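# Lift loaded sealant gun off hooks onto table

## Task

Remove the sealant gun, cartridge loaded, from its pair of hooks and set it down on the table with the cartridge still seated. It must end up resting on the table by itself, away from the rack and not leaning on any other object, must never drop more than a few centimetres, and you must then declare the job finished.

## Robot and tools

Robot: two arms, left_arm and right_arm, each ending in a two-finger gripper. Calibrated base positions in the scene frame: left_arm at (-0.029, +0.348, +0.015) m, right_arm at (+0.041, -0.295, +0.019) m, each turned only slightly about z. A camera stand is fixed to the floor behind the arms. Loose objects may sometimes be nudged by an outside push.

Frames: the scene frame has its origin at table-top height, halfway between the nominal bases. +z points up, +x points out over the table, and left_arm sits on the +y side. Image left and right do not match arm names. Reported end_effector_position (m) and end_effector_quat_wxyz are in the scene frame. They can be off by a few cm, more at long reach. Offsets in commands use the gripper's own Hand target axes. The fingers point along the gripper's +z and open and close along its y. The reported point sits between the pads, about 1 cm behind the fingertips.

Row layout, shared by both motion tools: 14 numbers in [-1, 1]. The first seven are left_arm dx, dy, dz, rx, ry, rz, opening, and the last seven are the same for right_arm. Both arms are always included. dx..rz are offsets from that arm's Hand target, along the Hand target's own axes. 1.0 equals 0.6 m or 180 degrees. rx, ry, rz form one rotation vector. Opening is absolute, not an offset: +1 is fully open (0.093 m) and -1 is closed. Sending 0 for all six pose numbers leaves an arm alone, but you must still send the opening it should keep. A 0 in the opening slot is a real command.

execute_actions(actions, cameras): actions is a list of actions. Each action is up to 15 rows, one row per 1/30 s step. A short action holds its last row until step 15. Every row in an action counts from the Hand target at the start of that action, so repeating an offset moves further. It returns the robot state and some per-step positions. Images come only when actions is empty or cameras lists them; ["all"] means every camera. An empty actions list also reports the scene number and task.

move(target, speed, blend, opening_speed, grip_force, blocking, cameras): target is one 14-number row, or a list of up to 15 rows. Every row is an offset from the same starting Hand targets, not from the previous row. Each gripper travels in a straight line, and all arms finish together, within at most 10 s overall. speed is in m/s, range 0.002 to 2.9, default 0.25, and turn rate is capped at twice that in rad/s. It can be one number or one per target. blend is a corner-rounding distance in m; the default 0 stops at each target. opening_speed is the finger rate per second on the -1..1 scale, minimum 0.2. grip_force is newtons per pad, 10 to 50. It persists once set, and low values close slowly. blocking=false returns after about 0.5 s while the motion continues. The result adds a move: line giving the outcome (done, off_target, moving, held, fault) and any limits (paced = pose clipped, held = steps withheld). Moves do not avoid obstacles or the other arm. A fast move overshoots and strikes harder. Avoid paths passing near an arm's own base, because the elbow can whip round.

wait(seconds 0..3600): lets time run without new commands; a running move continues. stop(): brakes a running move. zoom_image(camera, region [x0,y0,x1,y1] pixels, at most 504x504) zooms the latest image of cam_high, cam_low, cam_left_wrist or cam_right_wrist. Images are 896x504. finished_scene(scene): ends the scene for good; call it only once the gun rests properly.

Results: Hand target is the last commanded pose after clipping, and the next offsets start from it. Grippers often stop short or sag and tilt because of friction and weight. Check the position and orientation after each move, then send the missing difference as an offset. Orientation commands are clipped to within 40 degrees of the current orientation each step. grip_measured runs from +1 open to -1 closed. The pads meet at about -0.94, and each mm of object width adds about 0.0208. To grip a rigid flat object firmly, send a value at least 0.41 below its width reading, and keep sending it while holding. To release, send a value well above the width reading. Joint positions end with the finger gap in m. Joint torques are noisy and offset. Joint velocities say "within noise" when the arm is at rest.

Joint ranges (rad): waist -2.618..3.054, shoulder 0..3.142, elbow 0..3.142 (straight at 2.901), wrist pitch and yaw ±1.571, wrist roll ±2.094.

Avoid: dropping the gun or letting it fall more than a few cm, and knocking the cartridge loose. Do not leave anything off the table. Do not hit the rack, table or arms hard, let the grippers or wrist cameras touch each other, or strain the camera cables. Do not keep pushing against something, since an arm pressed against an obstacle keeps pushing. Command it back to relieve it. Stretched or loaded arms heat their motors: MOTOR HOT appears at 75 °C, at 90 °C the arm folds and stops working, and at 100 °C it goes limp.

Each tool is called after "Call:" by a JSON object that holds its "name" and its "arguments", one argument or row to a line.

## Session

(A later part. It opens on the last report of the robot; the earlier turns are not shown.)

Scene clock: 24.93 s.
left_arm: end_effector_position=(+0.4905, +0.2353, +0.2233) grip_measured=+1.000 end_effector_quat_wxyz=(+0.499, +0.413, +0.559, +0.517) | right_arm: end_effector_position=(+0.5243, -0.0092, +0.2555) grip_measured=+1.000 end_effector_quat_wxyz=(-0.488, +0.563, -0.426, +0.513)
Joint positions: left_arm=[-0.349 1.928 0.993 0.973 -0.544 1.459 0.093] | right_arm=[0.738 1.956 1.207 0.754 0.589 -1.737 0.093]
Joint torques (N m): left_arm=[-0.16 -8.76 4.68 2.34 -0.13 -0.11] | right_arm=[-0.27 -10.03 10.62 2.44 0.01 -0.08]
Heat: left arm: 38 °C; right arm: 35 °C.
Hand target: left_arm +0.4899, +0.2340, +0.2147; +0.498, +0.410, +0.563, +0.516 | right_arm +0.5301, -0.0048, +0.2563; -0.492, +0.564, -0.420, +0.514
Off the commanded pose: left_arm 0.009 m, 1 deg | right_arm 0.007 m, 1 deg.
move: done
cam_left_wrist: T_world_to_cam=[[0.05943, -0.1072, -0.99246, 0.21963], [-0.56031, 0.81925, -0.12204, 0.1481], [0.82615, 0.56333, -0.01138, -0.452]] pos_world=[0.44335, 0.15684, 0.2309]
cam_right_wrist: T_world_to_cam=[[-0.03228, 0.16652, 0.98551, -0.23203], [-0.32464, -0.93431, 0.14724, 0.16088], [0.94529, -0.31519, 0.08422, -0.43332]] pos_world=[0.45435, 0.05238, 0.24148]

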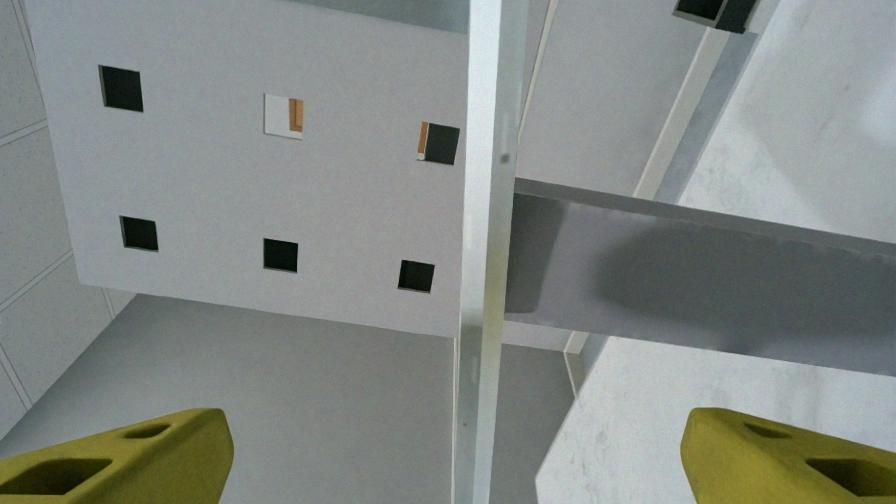

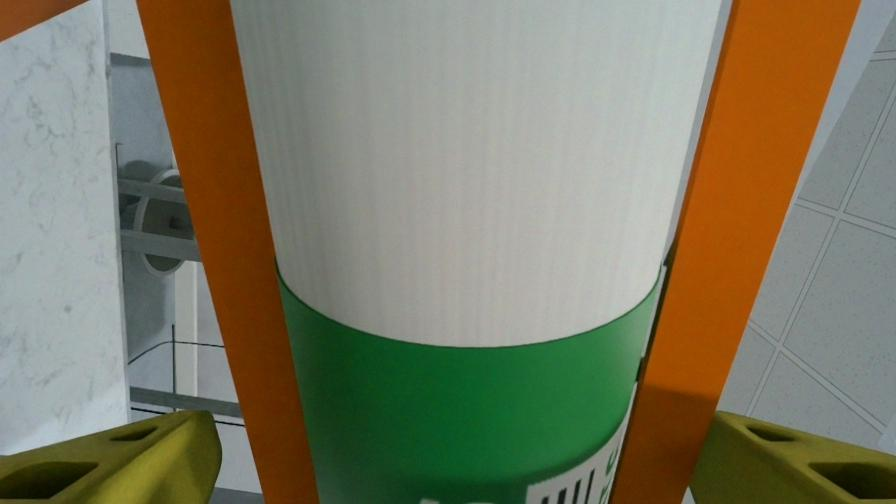

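Call:
{"name": "move", "arguments": {
  "target": [
    [0, -0.003, 0, 0, 0, 0, 1, 0, -0.0073, 0, 0, 0, 0, 1],
    [0, -0.003, 0, 0, 0, 0, -1, 0, -0.0073, 0, 0, 0, 0, 0.2]
  ],
  "speed": 0.06,
  "opening_speed": 1.0,
  "cameras": ["all"]
}}

Scene clock: 28.53 s.
left_arm: end_effector_position=(+0.4912, +0.2353, +0.2198) grip_measured=-0.953 end_effector_quat_wxyz=(+0.496, +0.416, +0.559, +0.519) | right_arm: end_effector_position=(+0.5254, -0.0081, +0.2586) grip_measured=+0.567 end_effector_quat_wxyz=(-0.490, +0.563, -0.424, +0.513)
Joint positions: left_arm=[-0.349 1.937 0.993 0.979 -0.545 1.466 0] | right_arm=[0.737 1.956 1.218 0.746 0.586 -1.738 0.072]
Joint torques (N m): left_arm=[-0.2 -9.16 4.56 2.36 -0.12 -0.18] | right_arm=[-0.06 -10.61 10.61 2.35 0.05 -0.06]
Heat: left arm: 38 °C; right arm: 36 °C.
Hand target: left_arm +0.4900, +0.2338, +0.2128; +0.498, +0.410, +0.563, +0.516 | right_arm +0.5299, -0.0040, +0.2607; -0.492, +0.564, -0.420, +0.514
Off the commanded pose: left_arm 0.007 m, 1 deg | right_arm 0.006 m, 1 deg.
move: done; target 2's new opening was sent with left_arm's hand 0.012 m and 1 deg from that target
cam_left_wrist: T_world_to_cam=[[0.05492, -0.09867, -0.9936, 0.21661], [-0.56226, 0.81928, -0.11244, 0.14698], [0.82513, 0.56484, -0.01049, -0.45266]] pos_world=[0.44426, 0.15664, 0.22701]
cam_right_wrist: T_world_to_cam=[[-0.03518, 0.16605, 0.98549, -0.23377], [-0.32292, -0.93509, 0.14603, 0.16125], [0.94577, -0.31309, 0.08652, -0.4351]] pos_world=[0.45535, 0.05337, 0.24447]

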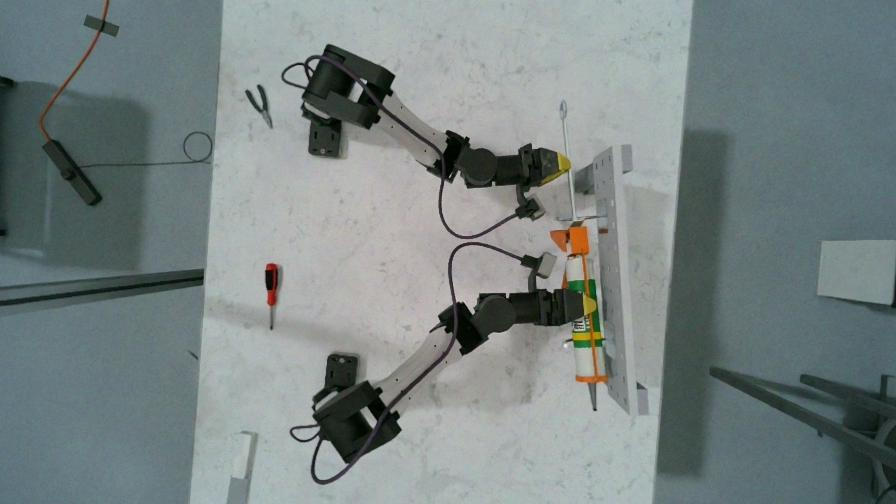

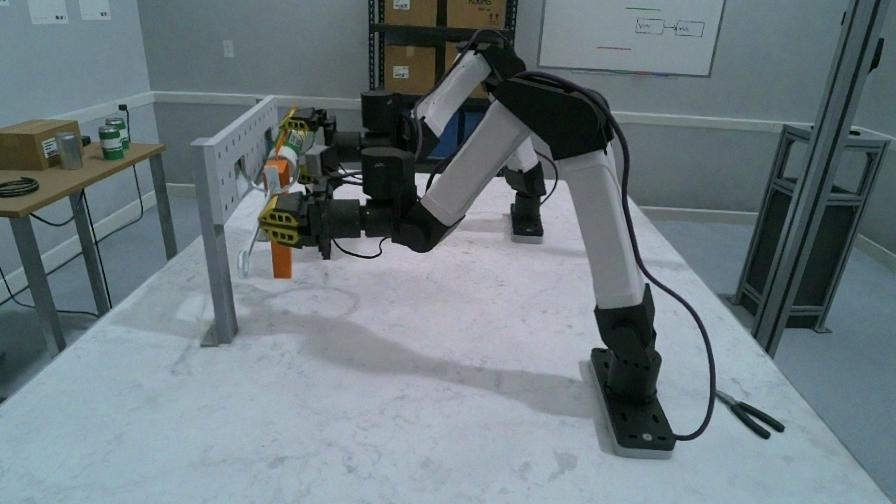

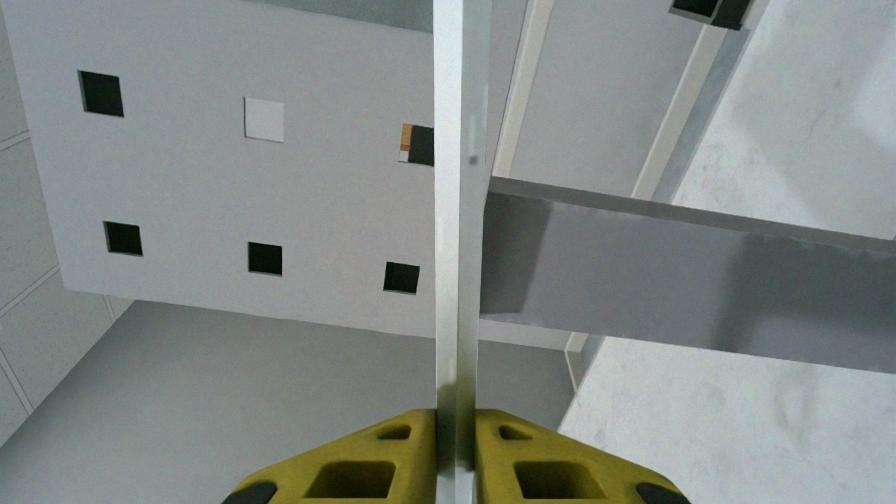

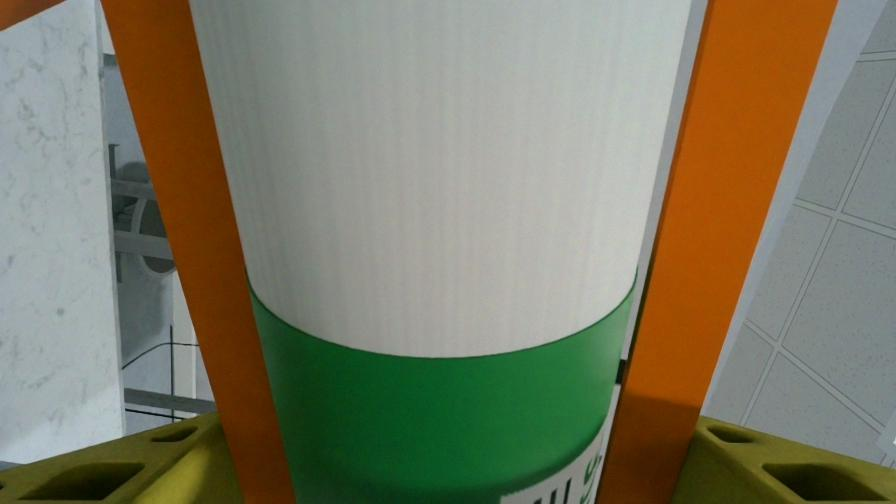

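Call:
{"name": "move", "arguments": {
  "target": [-0.0183, 0.1319, 0.0040, 0, 0, 0, -1, 0.0222, -0.1316, 0.0015, 0, 0, 0, 0.2],
  "speed": 0.08,
  "cameras": ["all"]
}}

Scene clock: 31.17 s.
left_arm: end_effector_position=(+0.4888, +0.2372, +0.2228) grip_measured=-0.970 end_effector_quat_wxyz=(+0.448, +0.454, +0.595, +0.490) | right_arm: end_effector_position=(+0.5295, -0.0039, +0.2651) grip_measured=+0.568 end_effector_quat_wxyz=(-0.445, +0.609, -0.448, +0.481)
Joint positions: left_arm=[-0.349 1.841 1.058 0.642 -0.551 1.407 0] | right_arm=[0.737 1.919 1.359 0.389 0.582 -1.666 0.072]
Joint torques (N m): left_arm=[-0.23 -16.92 10.7 2.67 -0.14 0.35] | right_arm=[0.16 -17.8 13.98 3.09 0.25 -0.81]
Heat: left arm: 38 °C; right arm: 37 °C.
Hand target: left_arm +0.4901, +0.2338, +0.2930; +0.498, +0.410, +0.563, +0.516 | right_arm +0.5299, -0.0041, +0.3407; -0.492, +0.564, -0.420, +0.514
Off the commanded pose: left_arm 0.070 m, 9 deg | right_arm 0.076 m, 9 deg.
move: off_target (left_arm, right_arm)
cam_left_wrist: T_world_to_cam=[[-0.09597, -0.09187, -0.99114, 0.29147], [-0.57957, 0.81469, -0.0194, 0.13322], [0.80925, 0.57257, -0.13143, -0.41881]] pos_world=[0.4441, 0.15804, 0.23643]
cam_right_wrist: T_world_to_cam=[[0.10728, 0.20919, 0.97197, -0.31243], [-0.29598, -0.92657, 0.23209, 0.12859], [0.94915, -0.31259, -0.03749, -0.40715]] pos_world=[0.45802, 0.05724, 0.25856]

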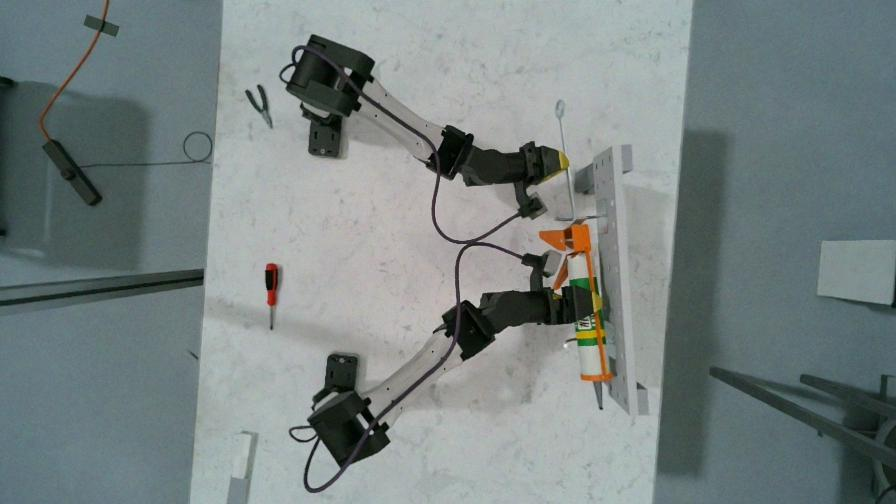

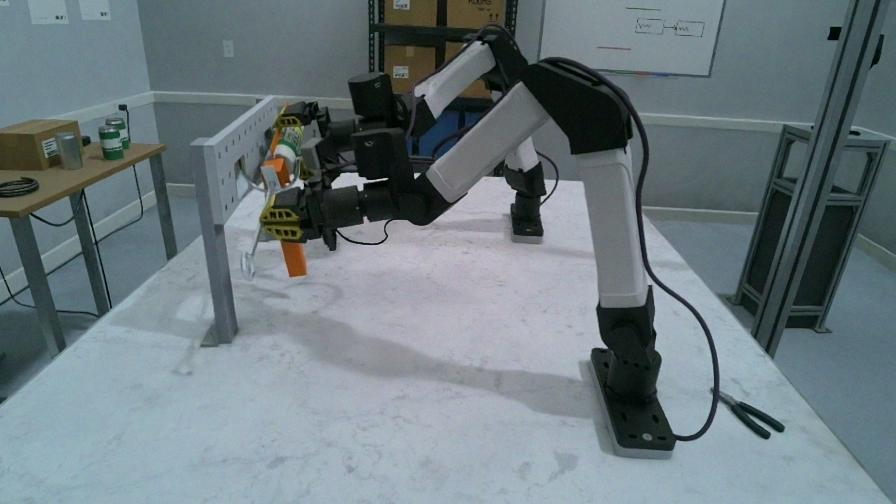

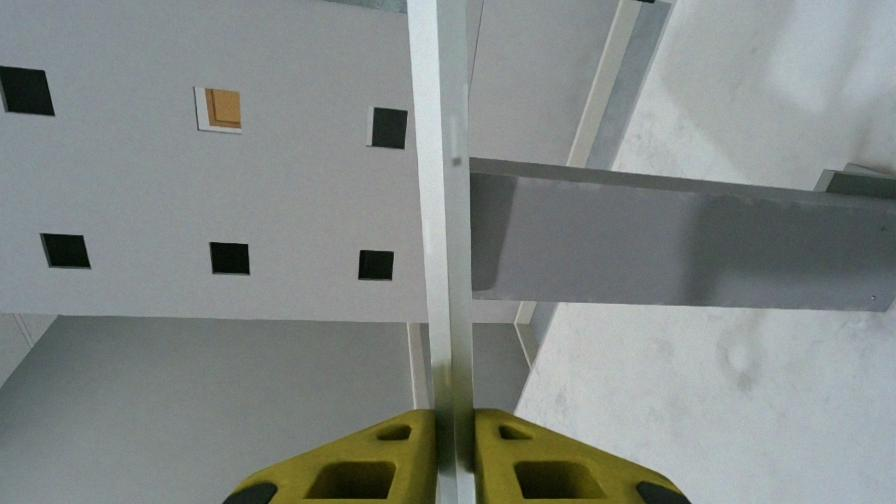

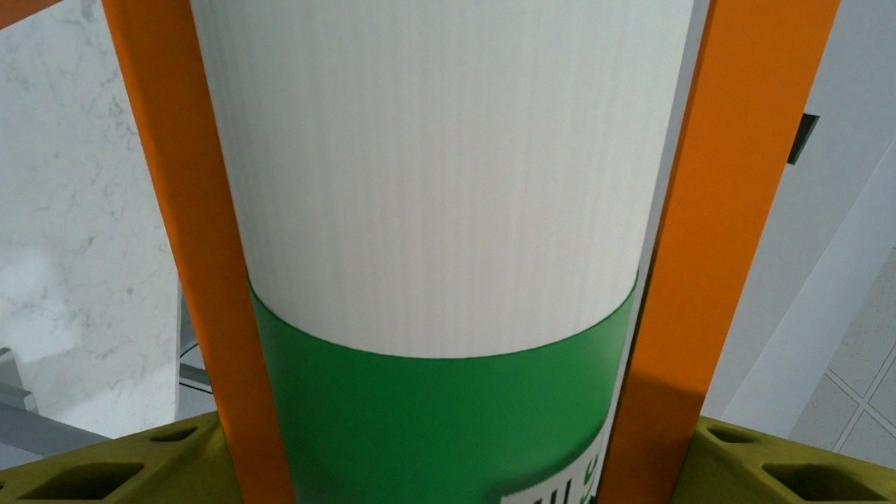

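Call:
{"name": "execute_actions", "arguments": {
  "actions": [
    [[0.0092,-0.066,-0.002,0,0,0,-1,-0.0127,0.0752,-0.0008,0,0,0,0.2]]
  ]
}}

Scene clock: 33.23 s.
left_arm: end_effector_position=(+0.4874, +0.2377, +0.2315) grip_measured=-0.970 end_effector_quat_wxyz=(+0.464, +0.441, +0.582, +0.502) | right_arm: end_effector_position=(+0.5278, -0.0056, +0.2669) grip_measured=+0.568 end_effector_quat_wxyz=(-0.468, +0.588, -0.445, +0.487)
Joint positions: left_arm=[-0.349 1.841 1.036 0.727 -0.551 1.433 0] | right_arm=[0.737 1.919 1.307 0.507 0.58 -1.671 0.072]
Joint torques (N m): left_arm=[-0.27 -9.65 6.27 3.23 -0.11 0.09] | right_arm=[0.17 -12.7 9.2 3.47 0.22 -0.73]
Heat: left arm: 38 °C; right arm: 38 °C.
Hand target: left_arm +0.4901, +0.2338, +0.2529; +0.498, +0.410, +0.563, +0.516 | right_arm +0.5300, -0.0041, +0.2951; -0.492, +0.564, -0.420, +0.514
Off the commanded pose: left_arm 0.022 m, 6 deg | right_arm 0.028 m, 6 deg.
Step readings (end_effector_position of left_arm | right_arm):
0: (+0.4888, +0.2372, +0.2227) | (+0.5295, -0.0039, +0.2649)
1: (+0.4888, +0.2372, +0.2227) | (+0.5295, -0.0039, +0.2650)
2: (+0.4889, +0.2371, +0.2235) | (+0.5296, -0.0038, +0.2656)
4: (+0.4892, +0.2370, +0.2264) | (+0.5295, -0.0042, +0.2662)
8: (+0.4882, +0.2374, +0.2280) | (+0.5286, -0.0052, +0.2653)
15: (+0.4872, +0.2378, +0.2285) | (+0.5276, -0.0058, +0.2642)

Call:
{"name": "move", "arguments": {
  "target": [-0.0183, 0.1319, 0.0040, 0, 0, 0, -1, 0.0222, -0.1316, 0.0015, 0, 0, 0, 0.2],
  "speed": 0.12
}}

Call:
{"name": "move", "arguments": {
  "target": [-0.0092, 0.066, 0.0020, 0, 0, 0, -1, 0.0111, -0.0658, 0.0008, 0, 0, 0, 0.2],
  "speed": 0.12,
  "cameras": ["all"]
}}

Scene clock: 35.17 s.
left_arm: end_effector_position=(+0.4901, +0.2370, +0.2651) grip_measured=-0.970 end_effector_quat_wxyz=(+0.448, +0.453, +0.594, +0.491) | right_arm: end_effector_position=(+0.5312, -0.0051, +0.3063) grip_measured=+0.568 end_effector_quat_wxyz=(-0.448, +0.605, -0.448, +0.483)
Joint positions: left_arm=[-0.349 1.774 1.157 0.482 -0.554 1.411 0] | right_arm=[0.733 1.884 1.471 0.253 0.581 -1.668 0.072]
Joint torques (N m): left_arm=[-0.23 -15.57 11.62 2.69 -0.11 0.34] | right_arm=[0.51 -16.24 14.5 3.11 0.25 -0.8]
Heat: left arm: 39 °C; right arm: 39 °C.
Hand target: left_arm +0.4902, +0.2339, +0.3328; +0.498, +0.410, +0.563, +0.516 | right_arm +0.5299, -0.0041, +0.3752; -0.492, +0.564, -0.420, +0.514
Off the commanded pose: left_arm 0.068 m, 9 deg | right_arm 0.069 m, 8 deg.
move: off_target (left_arm, right_arm)

Scene clock: 36.47 s.
left_arm: end_effector_position=(+0.4928, +0.2369, +0.3062) grip_measured=-0.970 end_effector_quat_wxyz=(+0.448, +0.450, +0.595, +0.493) | right_arm: end_effector_position=(+0.5338, -0.0054, +0.3480) grip_measured=+0.568 end_effector_quat_wxyz=(-0.447, +0.604, -0.448, +0.485)
Joint positions: left_arm=[-0.349 1.74 1.283 0.324 -0.56 1.411 0] | right_arm=[0.73 1.878 1.628 0.091 0.582 -1.671 0.072]
Joint torques (N m): left_arm=[-0.23 -15.06 11.97 2.69 -0.04 0.34] | right_arm=[0.81 -15.69 14.74 3.16 0.23 -0.75]
Heat: left arm: 40 °C; right arm: 39 °C.
Hand target: left_arm +0.4902, +0.2338, +0.3727; +0.498, +0.410, +0.563, +0.516 | right_arm +0.5300, -0.0041, +0.4151; -0.492, +0.564, -0.420, +0.514
Off the commanded pose: left_arm 0.067 m, 9 deg | right_arm 0.067 m, 8 deg.
move: off_target (left_arm, right_arm)
cam_left_wrist: T_world_to_cam=[[-0.08841, -0.09099, -0.99192, 0.37084], [-0.58586, 0.81011, -0.02209, 0.14246], [0.80557, 0.57918, -0.12493, -0.41268]] pos_world=[0.44869, 0.15735, 0.31943]
cam_right_wrist: T_world_to_cam=[[0.09872, 0.2055, 0.97367, -0.38918], [-0.30439, -0.92531, 0.22615, 0.1157], [0.94742, -0.3187, -0.02879, -0.41068]] pos_world=[0.46272, 0.05615, 0.34094]

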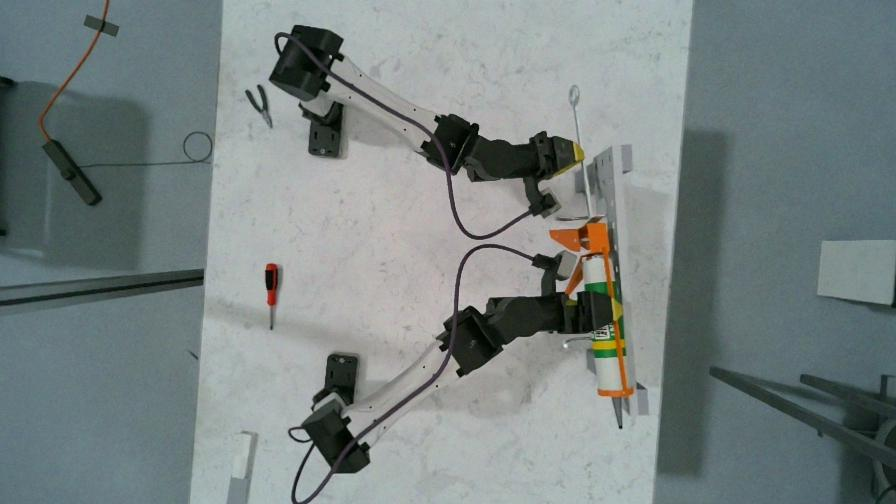

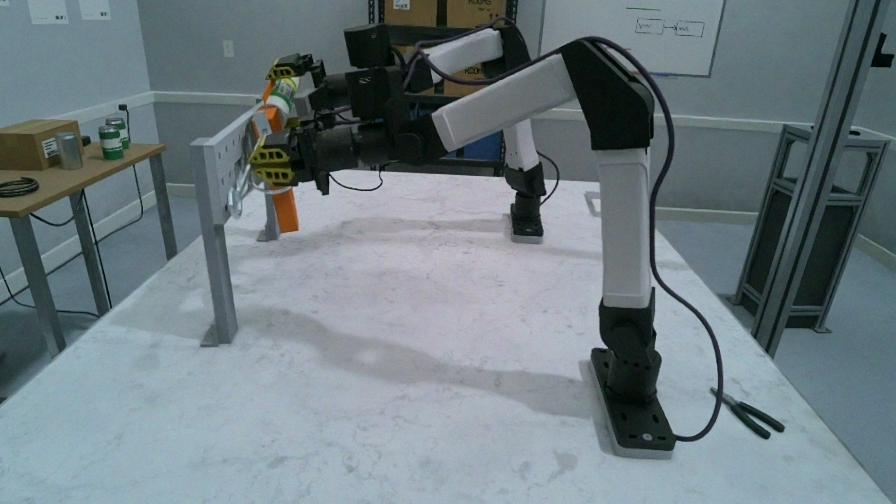

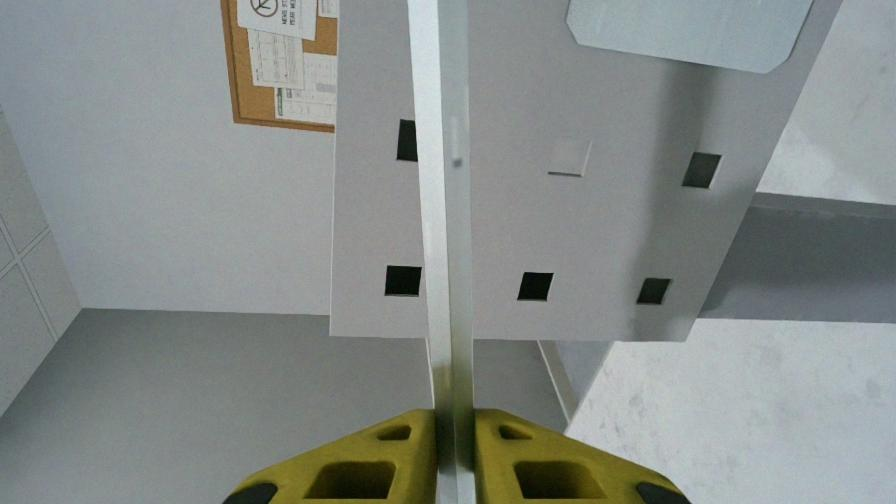

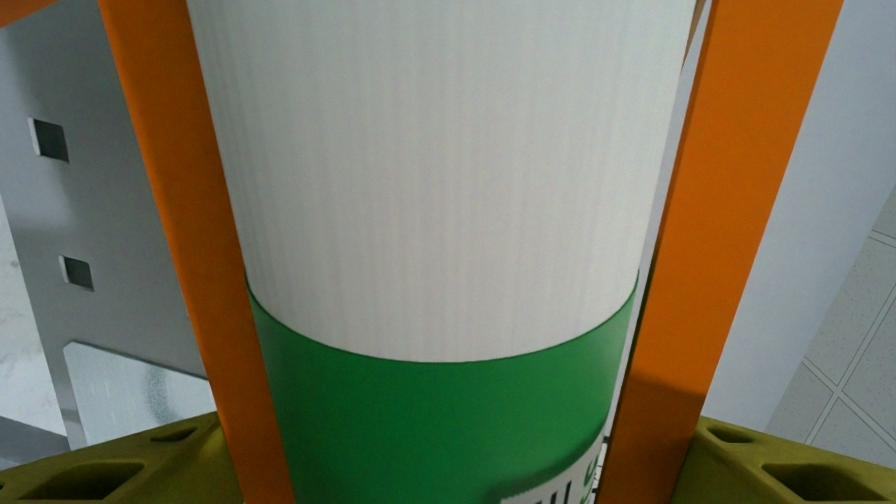

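Call:
{"name": "move", "arguments": {
  "target": [0.0018, -0.009, -0.2505, 0, 0, 0, -1, 0.0095, 0.0157, -0.2503, 0, 0, 0, 0.2],
  "speed": 0.15,
  "cameras": ["all"]
}}

Scene clock: 40.07 s.
left_arm: end_effector_position=(+0.3512, +0.2128, +0.3343) grip_measured=-0.970 end_effector_quat_wxyz=(+0.462, +0.428, +0.583, +0.514) | right_arm: end_effector_position=(+0.3920, -0.0322, +0.3744) grip_measured=+0.568 end_effector_quat_wxyz=(-0.463, +0.579, -0.446, +0.501)
Joint positions: left_arm=[-0.637 1.304 0.92 0.313 -0.871 1.416 0] | right_arm=[0.97 1.429 1.188 0.138 0.842 -1.663 0.072]
Joint torques (N m): left_arm=[-1.22 -9.77 6.76 2.67 0.06 0.4] | right_arm=[2.15 -10.47 9.46 3.05 0.15 -0.85]
Heat: left arm: 42 °C; right arm: 41 °C.
Hand target: left_arm +0.3423, +0.2082, +0.3629; +0.498, +0.410, +0.563, +0.516 | right_arm +0.3819, -0.0297, +0.4050; -0.492, +0.564, -0.420, +0.514
Off the commanded pose: left_arm 0.030 m, 5 deg | right_arm 0.032 m, 5 deg.
move: off_target (left_arm, right_arm)
cam_left_wrist: T_world_to_cam=[[-0.01972, -0.08951, -0.99579, 0.36085], [-0.59965, 0.79802, -0.05985, 0.09965], [0.80002, 0.59594, -0.06941, -0.30133]] pos_world=[0.30794, 0.13236, 0.34437]
cam_right_wrist: T_world_to_cam=[[0.04257, 0.18021, 0.98271, -0.37751], [-0.33447, -0.92427, 0.18398, 0.06941], [0.94144, -0.33652, 0.02093, -0.30098]] pos_world=[0.32264, 0.0309, 0.36451]

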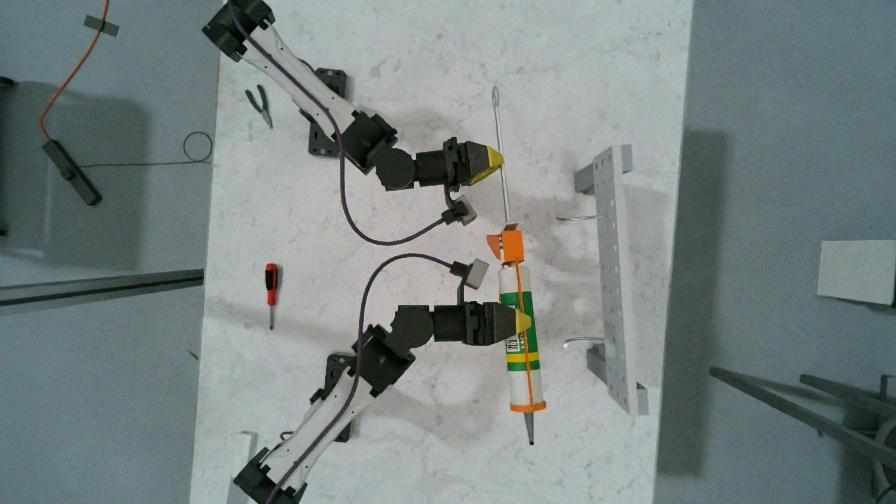

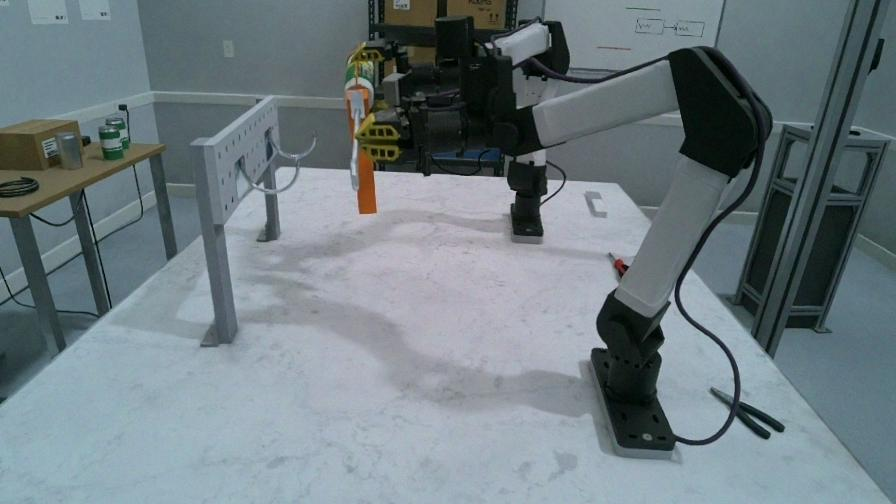

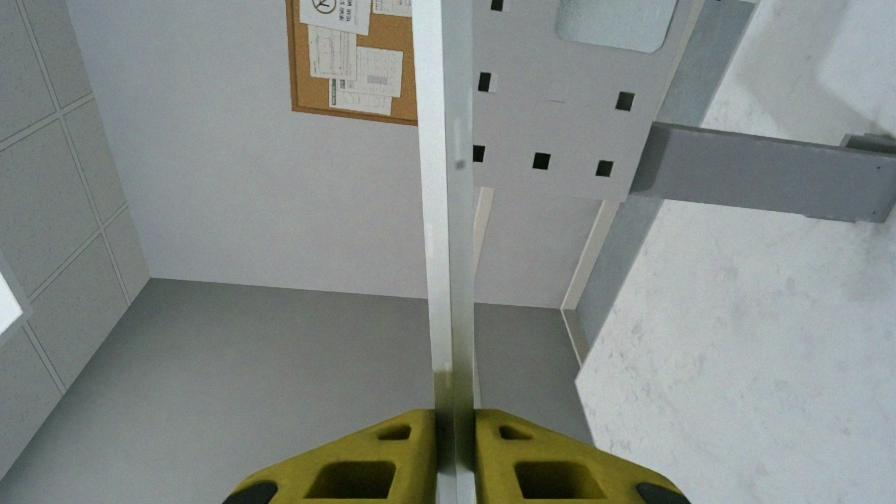

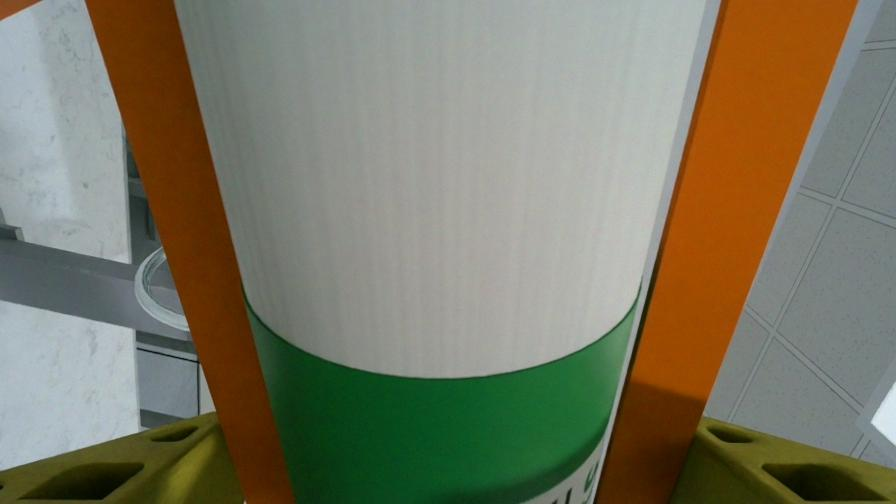

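Call:
{"name": "move", "arguments": {
  "target": [0.016, -0.0965, -0.0117, 0.2506, 0.009, 0.0174, -1, -0.0197, 0.1236, 0.0037, -0.2508, -0.0168, 0.0054, 0.2],
  "speed": 0.18,
  "cameras": ["all"]
}}

Scene clock: 43.73 s.
left_arm: end_effector_position=(+0.3258, +0.2119, +0.2851) grip_measured=-0.970 end_effector_quat_wxyz=(+0.254, +0.591, +0.716, +0.270) | right_arm: end_effector_position=(+0.3750, -0.0296, +0.3039) grip_measured=+0.568 end_effector_quat_wxyz=(-0.222, +0.739, -0.575, +0.271)
Joint positions: left_arm=[-0.531 1.488 1.549 -0.999 -0.452 0.97 0] | right_arm=[0.903 1.795 1.984 -1.236 0.512 -1.093 0.072]
Joint torques (N m): left_arm=[0.69 -6.24 10.33 1.78 -0.26 0.03] | right_arm=[-0.13 -10.26 12.41 1.75 0.86 -0.09]
Heat: left arm: 41 °C; right arm: 41 °C.
Hand target: left_arm +0.3368, +0.2087, +0.3042; +0.281, +0.578, +0.714, +0.279 | right_arm +0.3850, -0.0299, +0.3301; -0.253, +0.719, -0.577, +0.294
Off the commanded pose: left_arm 0.022 m, 4 deg | right_arm 0.028 m, 5 deg.
move: off_target (left_arm, right_arm)
cam_left_wrist: T_world_to_cam=[[-0.70688, -0.13802, -0.69374, 0.45926], [-0.43545, 0.85781, 0.27304, -0.07893], [0.55741, 0.4951, -0.66647, -0.01334]] pos_world=[0.2977, 0.1377, 0.33126]
cam_right_wrist: T_world_to_cam=[[0.72265, 0.24709, 0.64554, -0.45847], [-0.10578, -0.88339, 0.45654, -0.08825], [0.68307, -0.39821, -0.61225, 0.00485]] pos_world=[0.31867, 0.03725, 0.33922]

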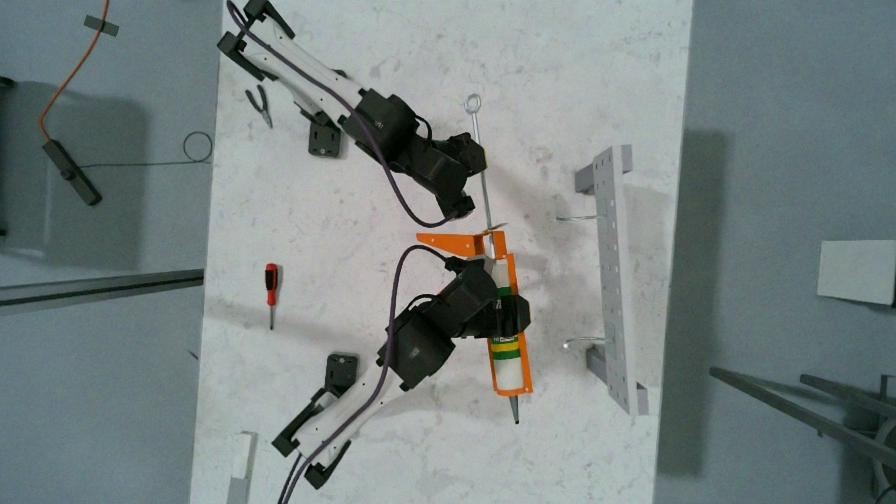

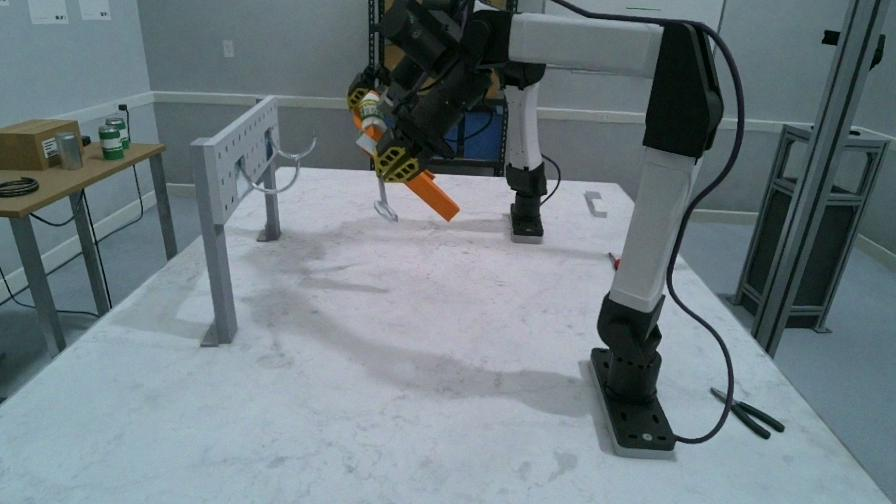

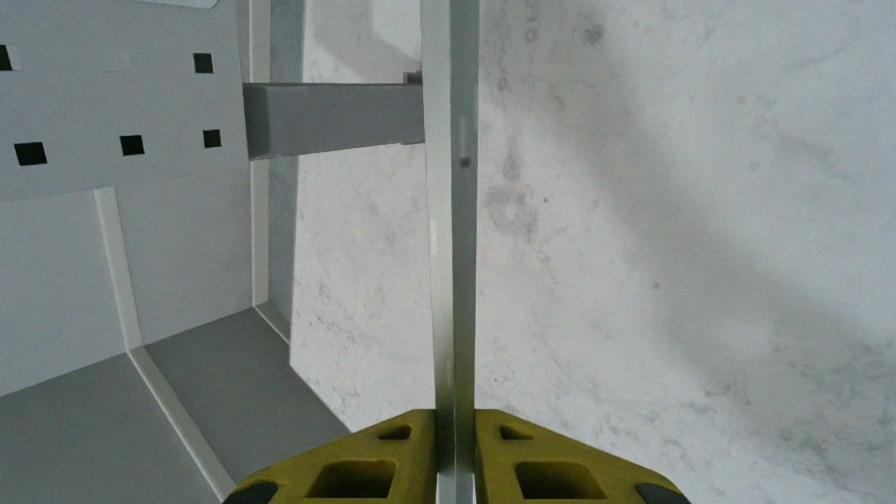

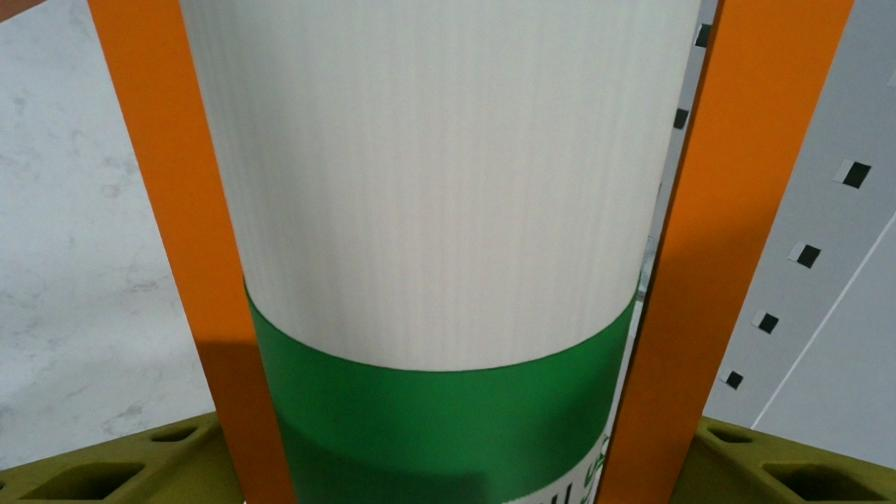

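Call:
{"name": "move", "arguments": {
  "target": [0.0305, -0.2425, 0.2338, 0.2505, 0.009, 0.0173, -1, -0.0493, 0.2637, 0.2507, -0.2508, -0.0168, 0.0054, 0.2],
  "speed": 0.16,
  "cameras": ["all"]
}}

Scene clock: 47.30 s.
left_arm: end_effector_position=(+0.3351, +0.2138, +0.0960) grip_measured=-0.970 end_effector_quat_wxyz=(+0.018, +0.662, +0.749, +0.009) | right_arm: end_effector_position=(+0.3733, -0.0278, +0.0968) grip_measured=+0.569 end_effector_quat_wxyz=(+0.034, +0.778, -0.626, +0.027)
Joint positions: left_arm=[-0.325 1.99 1.624 -1.163 -0.004 1.094 0] | right_arm=[0.74 2.258 2.026 -1.394 0.066 -1.081 0.072]
Joint torques (N m): left_arm=[0.76 -9.87 8.7 0.18 0.24 -0.09] | right_arm=[-1.21 -13.81 11.23 -0.13 0.15 0.32]
Heat: left arm: 41 °C; right arm: 40 °C.
Hand target: left_arm +0.3379, +0.2113, +0.1011; +0.021, +0.656, +0.754, -0.001 | right_arm +0.3801, -0.0301, +0.1098; +0.025, +0.763, -0.645, +0.030
Off the commanded pose: left_arm 0.006 m, 1 deg | right_arm 0.015 m, 3 deg.
move: off_target (right_arm)
cam_left_wrist: T_world_to_cam=[[-0.9932, -0.10687, -0.04623, 0.36198], [-0.11643, 0.90608, 0.40678, -0.15492], [-0.00158, 0.40939, -0.91236, 0.08385]] pos_world=[0.34162, 0.14472, 0.15626]
cam_right_wrist: T_world_to_cam=[[0.97518, 0.22121, -0.01009, -0.35568], [0.19628, -0.84238, 0.50187, -0.10833], [0.10252, -0.49139, -0.86488, 0.11848]] pos_world=[0.35596, 0.04565, 0.15326]

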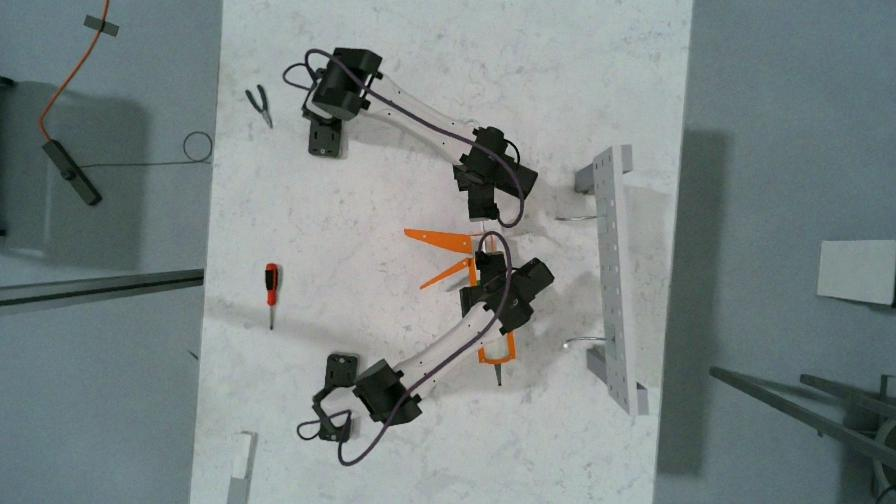

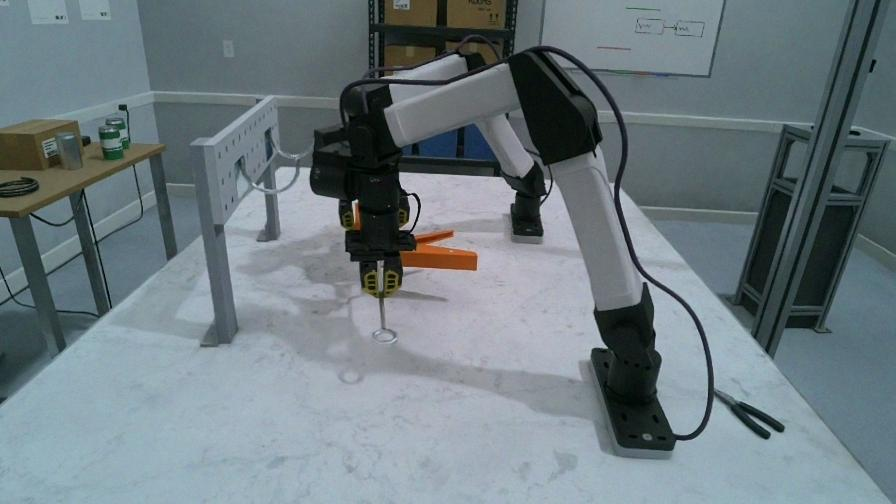

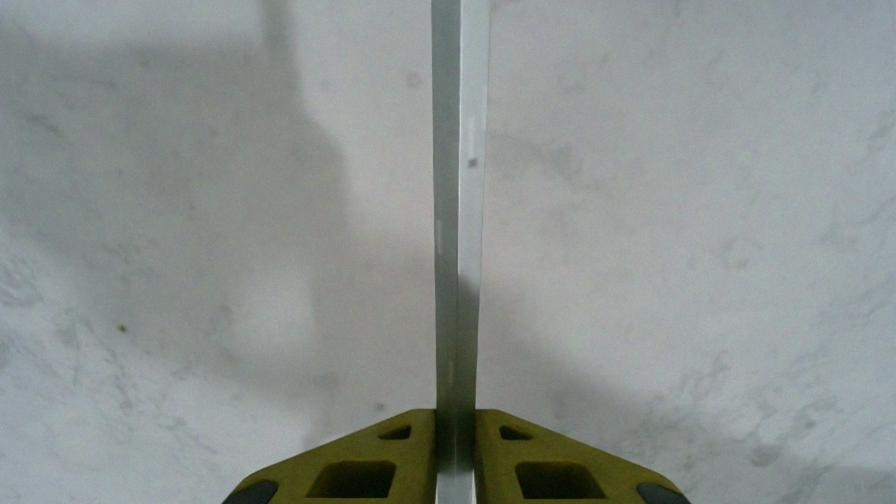

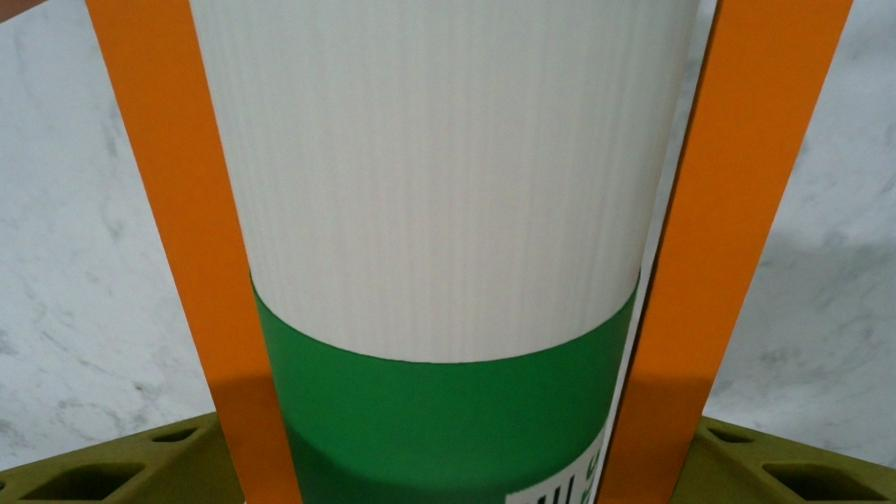

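Call:
{"name": "move", "arguments": {
  "target": [0.0028, -0.0022, 0.0831, 0, 0, 0, -1, -0.0065, 0, 0.083, 0, 0, 0, 0.2],
  "speed": 0.08,
  "cameras": ["all"]
}}

Scene clock: 50.57 s.
left_arm: end_effector_position=(+0.3383, +0.2128, +0.0565) grip_measured=-0.970 end_effector_quat_wxyz=(+0.021, +0.662, +0.749, +0.008) | right_arm: end_effector_position=(+0.3756, -0.0271, +0.0560) grip_measured=+0.569 end_effector_quat_wxyz=(+0.030, +0.778, -0.627, +0.026)
Joint positions: left_arm=[-0.323 2.03 1.522 -1.018 0.001 1.096 0] | right_arm=[0.736 2.275 1.892 -1.238 0.062 -1.083 0.072]
Joint torques (N m): left_arm=[0.59 -10.19 4.62 0.55 0.2 -0.11] | right_arm=[-0.88 -14.13 7.25 0.21 0.19 0.34]
Heat: left arm: 41 °C; right arm: 41 °C.
Hand target: left_arm +0.3379, +0.2115, +0.0514; +0.021, +0.656, +0.755, -0.001 | right_arm +0.3801, -0.0302, +0.0598; +0.025, +0.763, -0.645, +0.030
Off the commanded pose: left_arm 0.005 m, 1 deg | right_arm 0.007 m, 3 deg.
move: off_target (right_arm)
cam_left_wrist: T_world_to_cam=[[-0.99318, -0.10652, -0.0475, 0.36327], [-0.11663, 0.90817, 0.40202, -0.13764], [0.00032, 0.40481, -0.9144, 0.04862]] pos_world=[0.34472, 0.14402, 0.11705]
cam_right_wrist: T_world_to_cam=[[0.97569, 0.21908, -0.00658, -0.35879], [0.19336, -0.84623, 0.49649, -0.08637], [0.10321, -0.48569, -0.86801, 0.08343]] pos_world=[0.35816, 0.04604, 0.11294]

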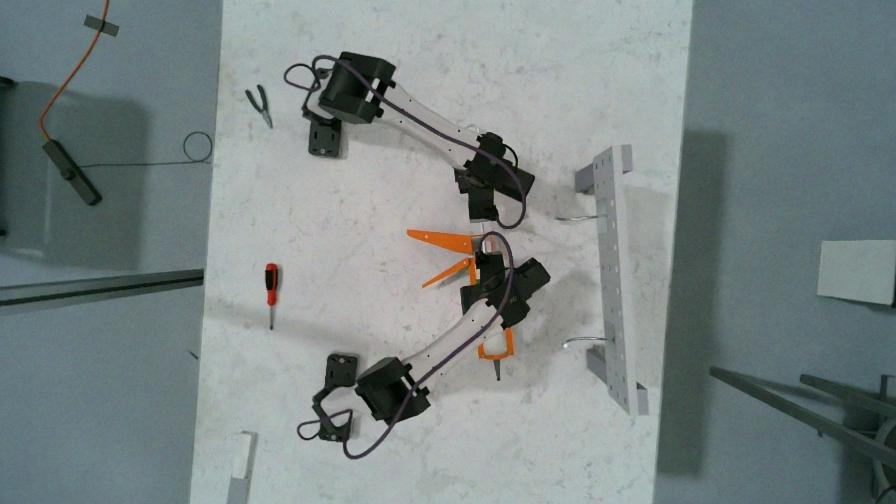

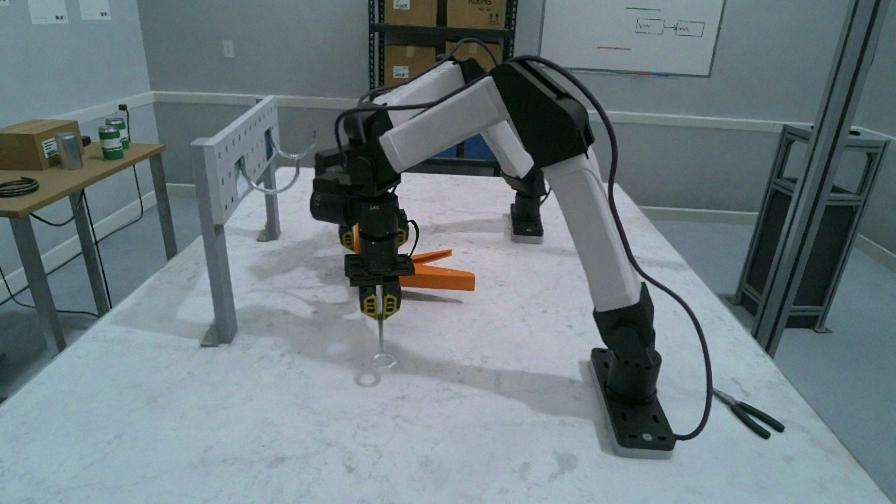

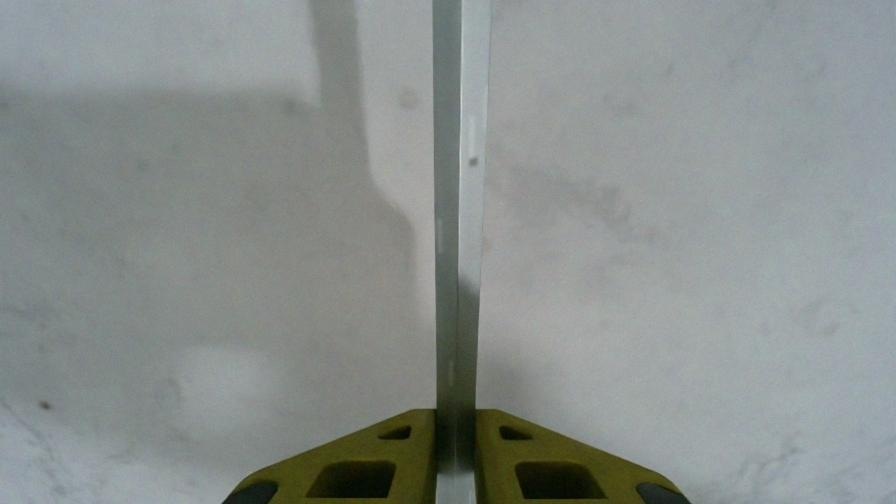

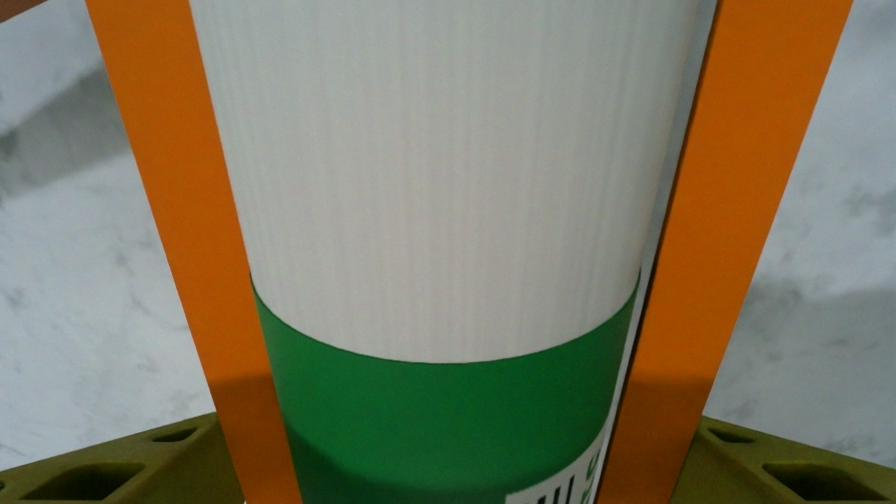

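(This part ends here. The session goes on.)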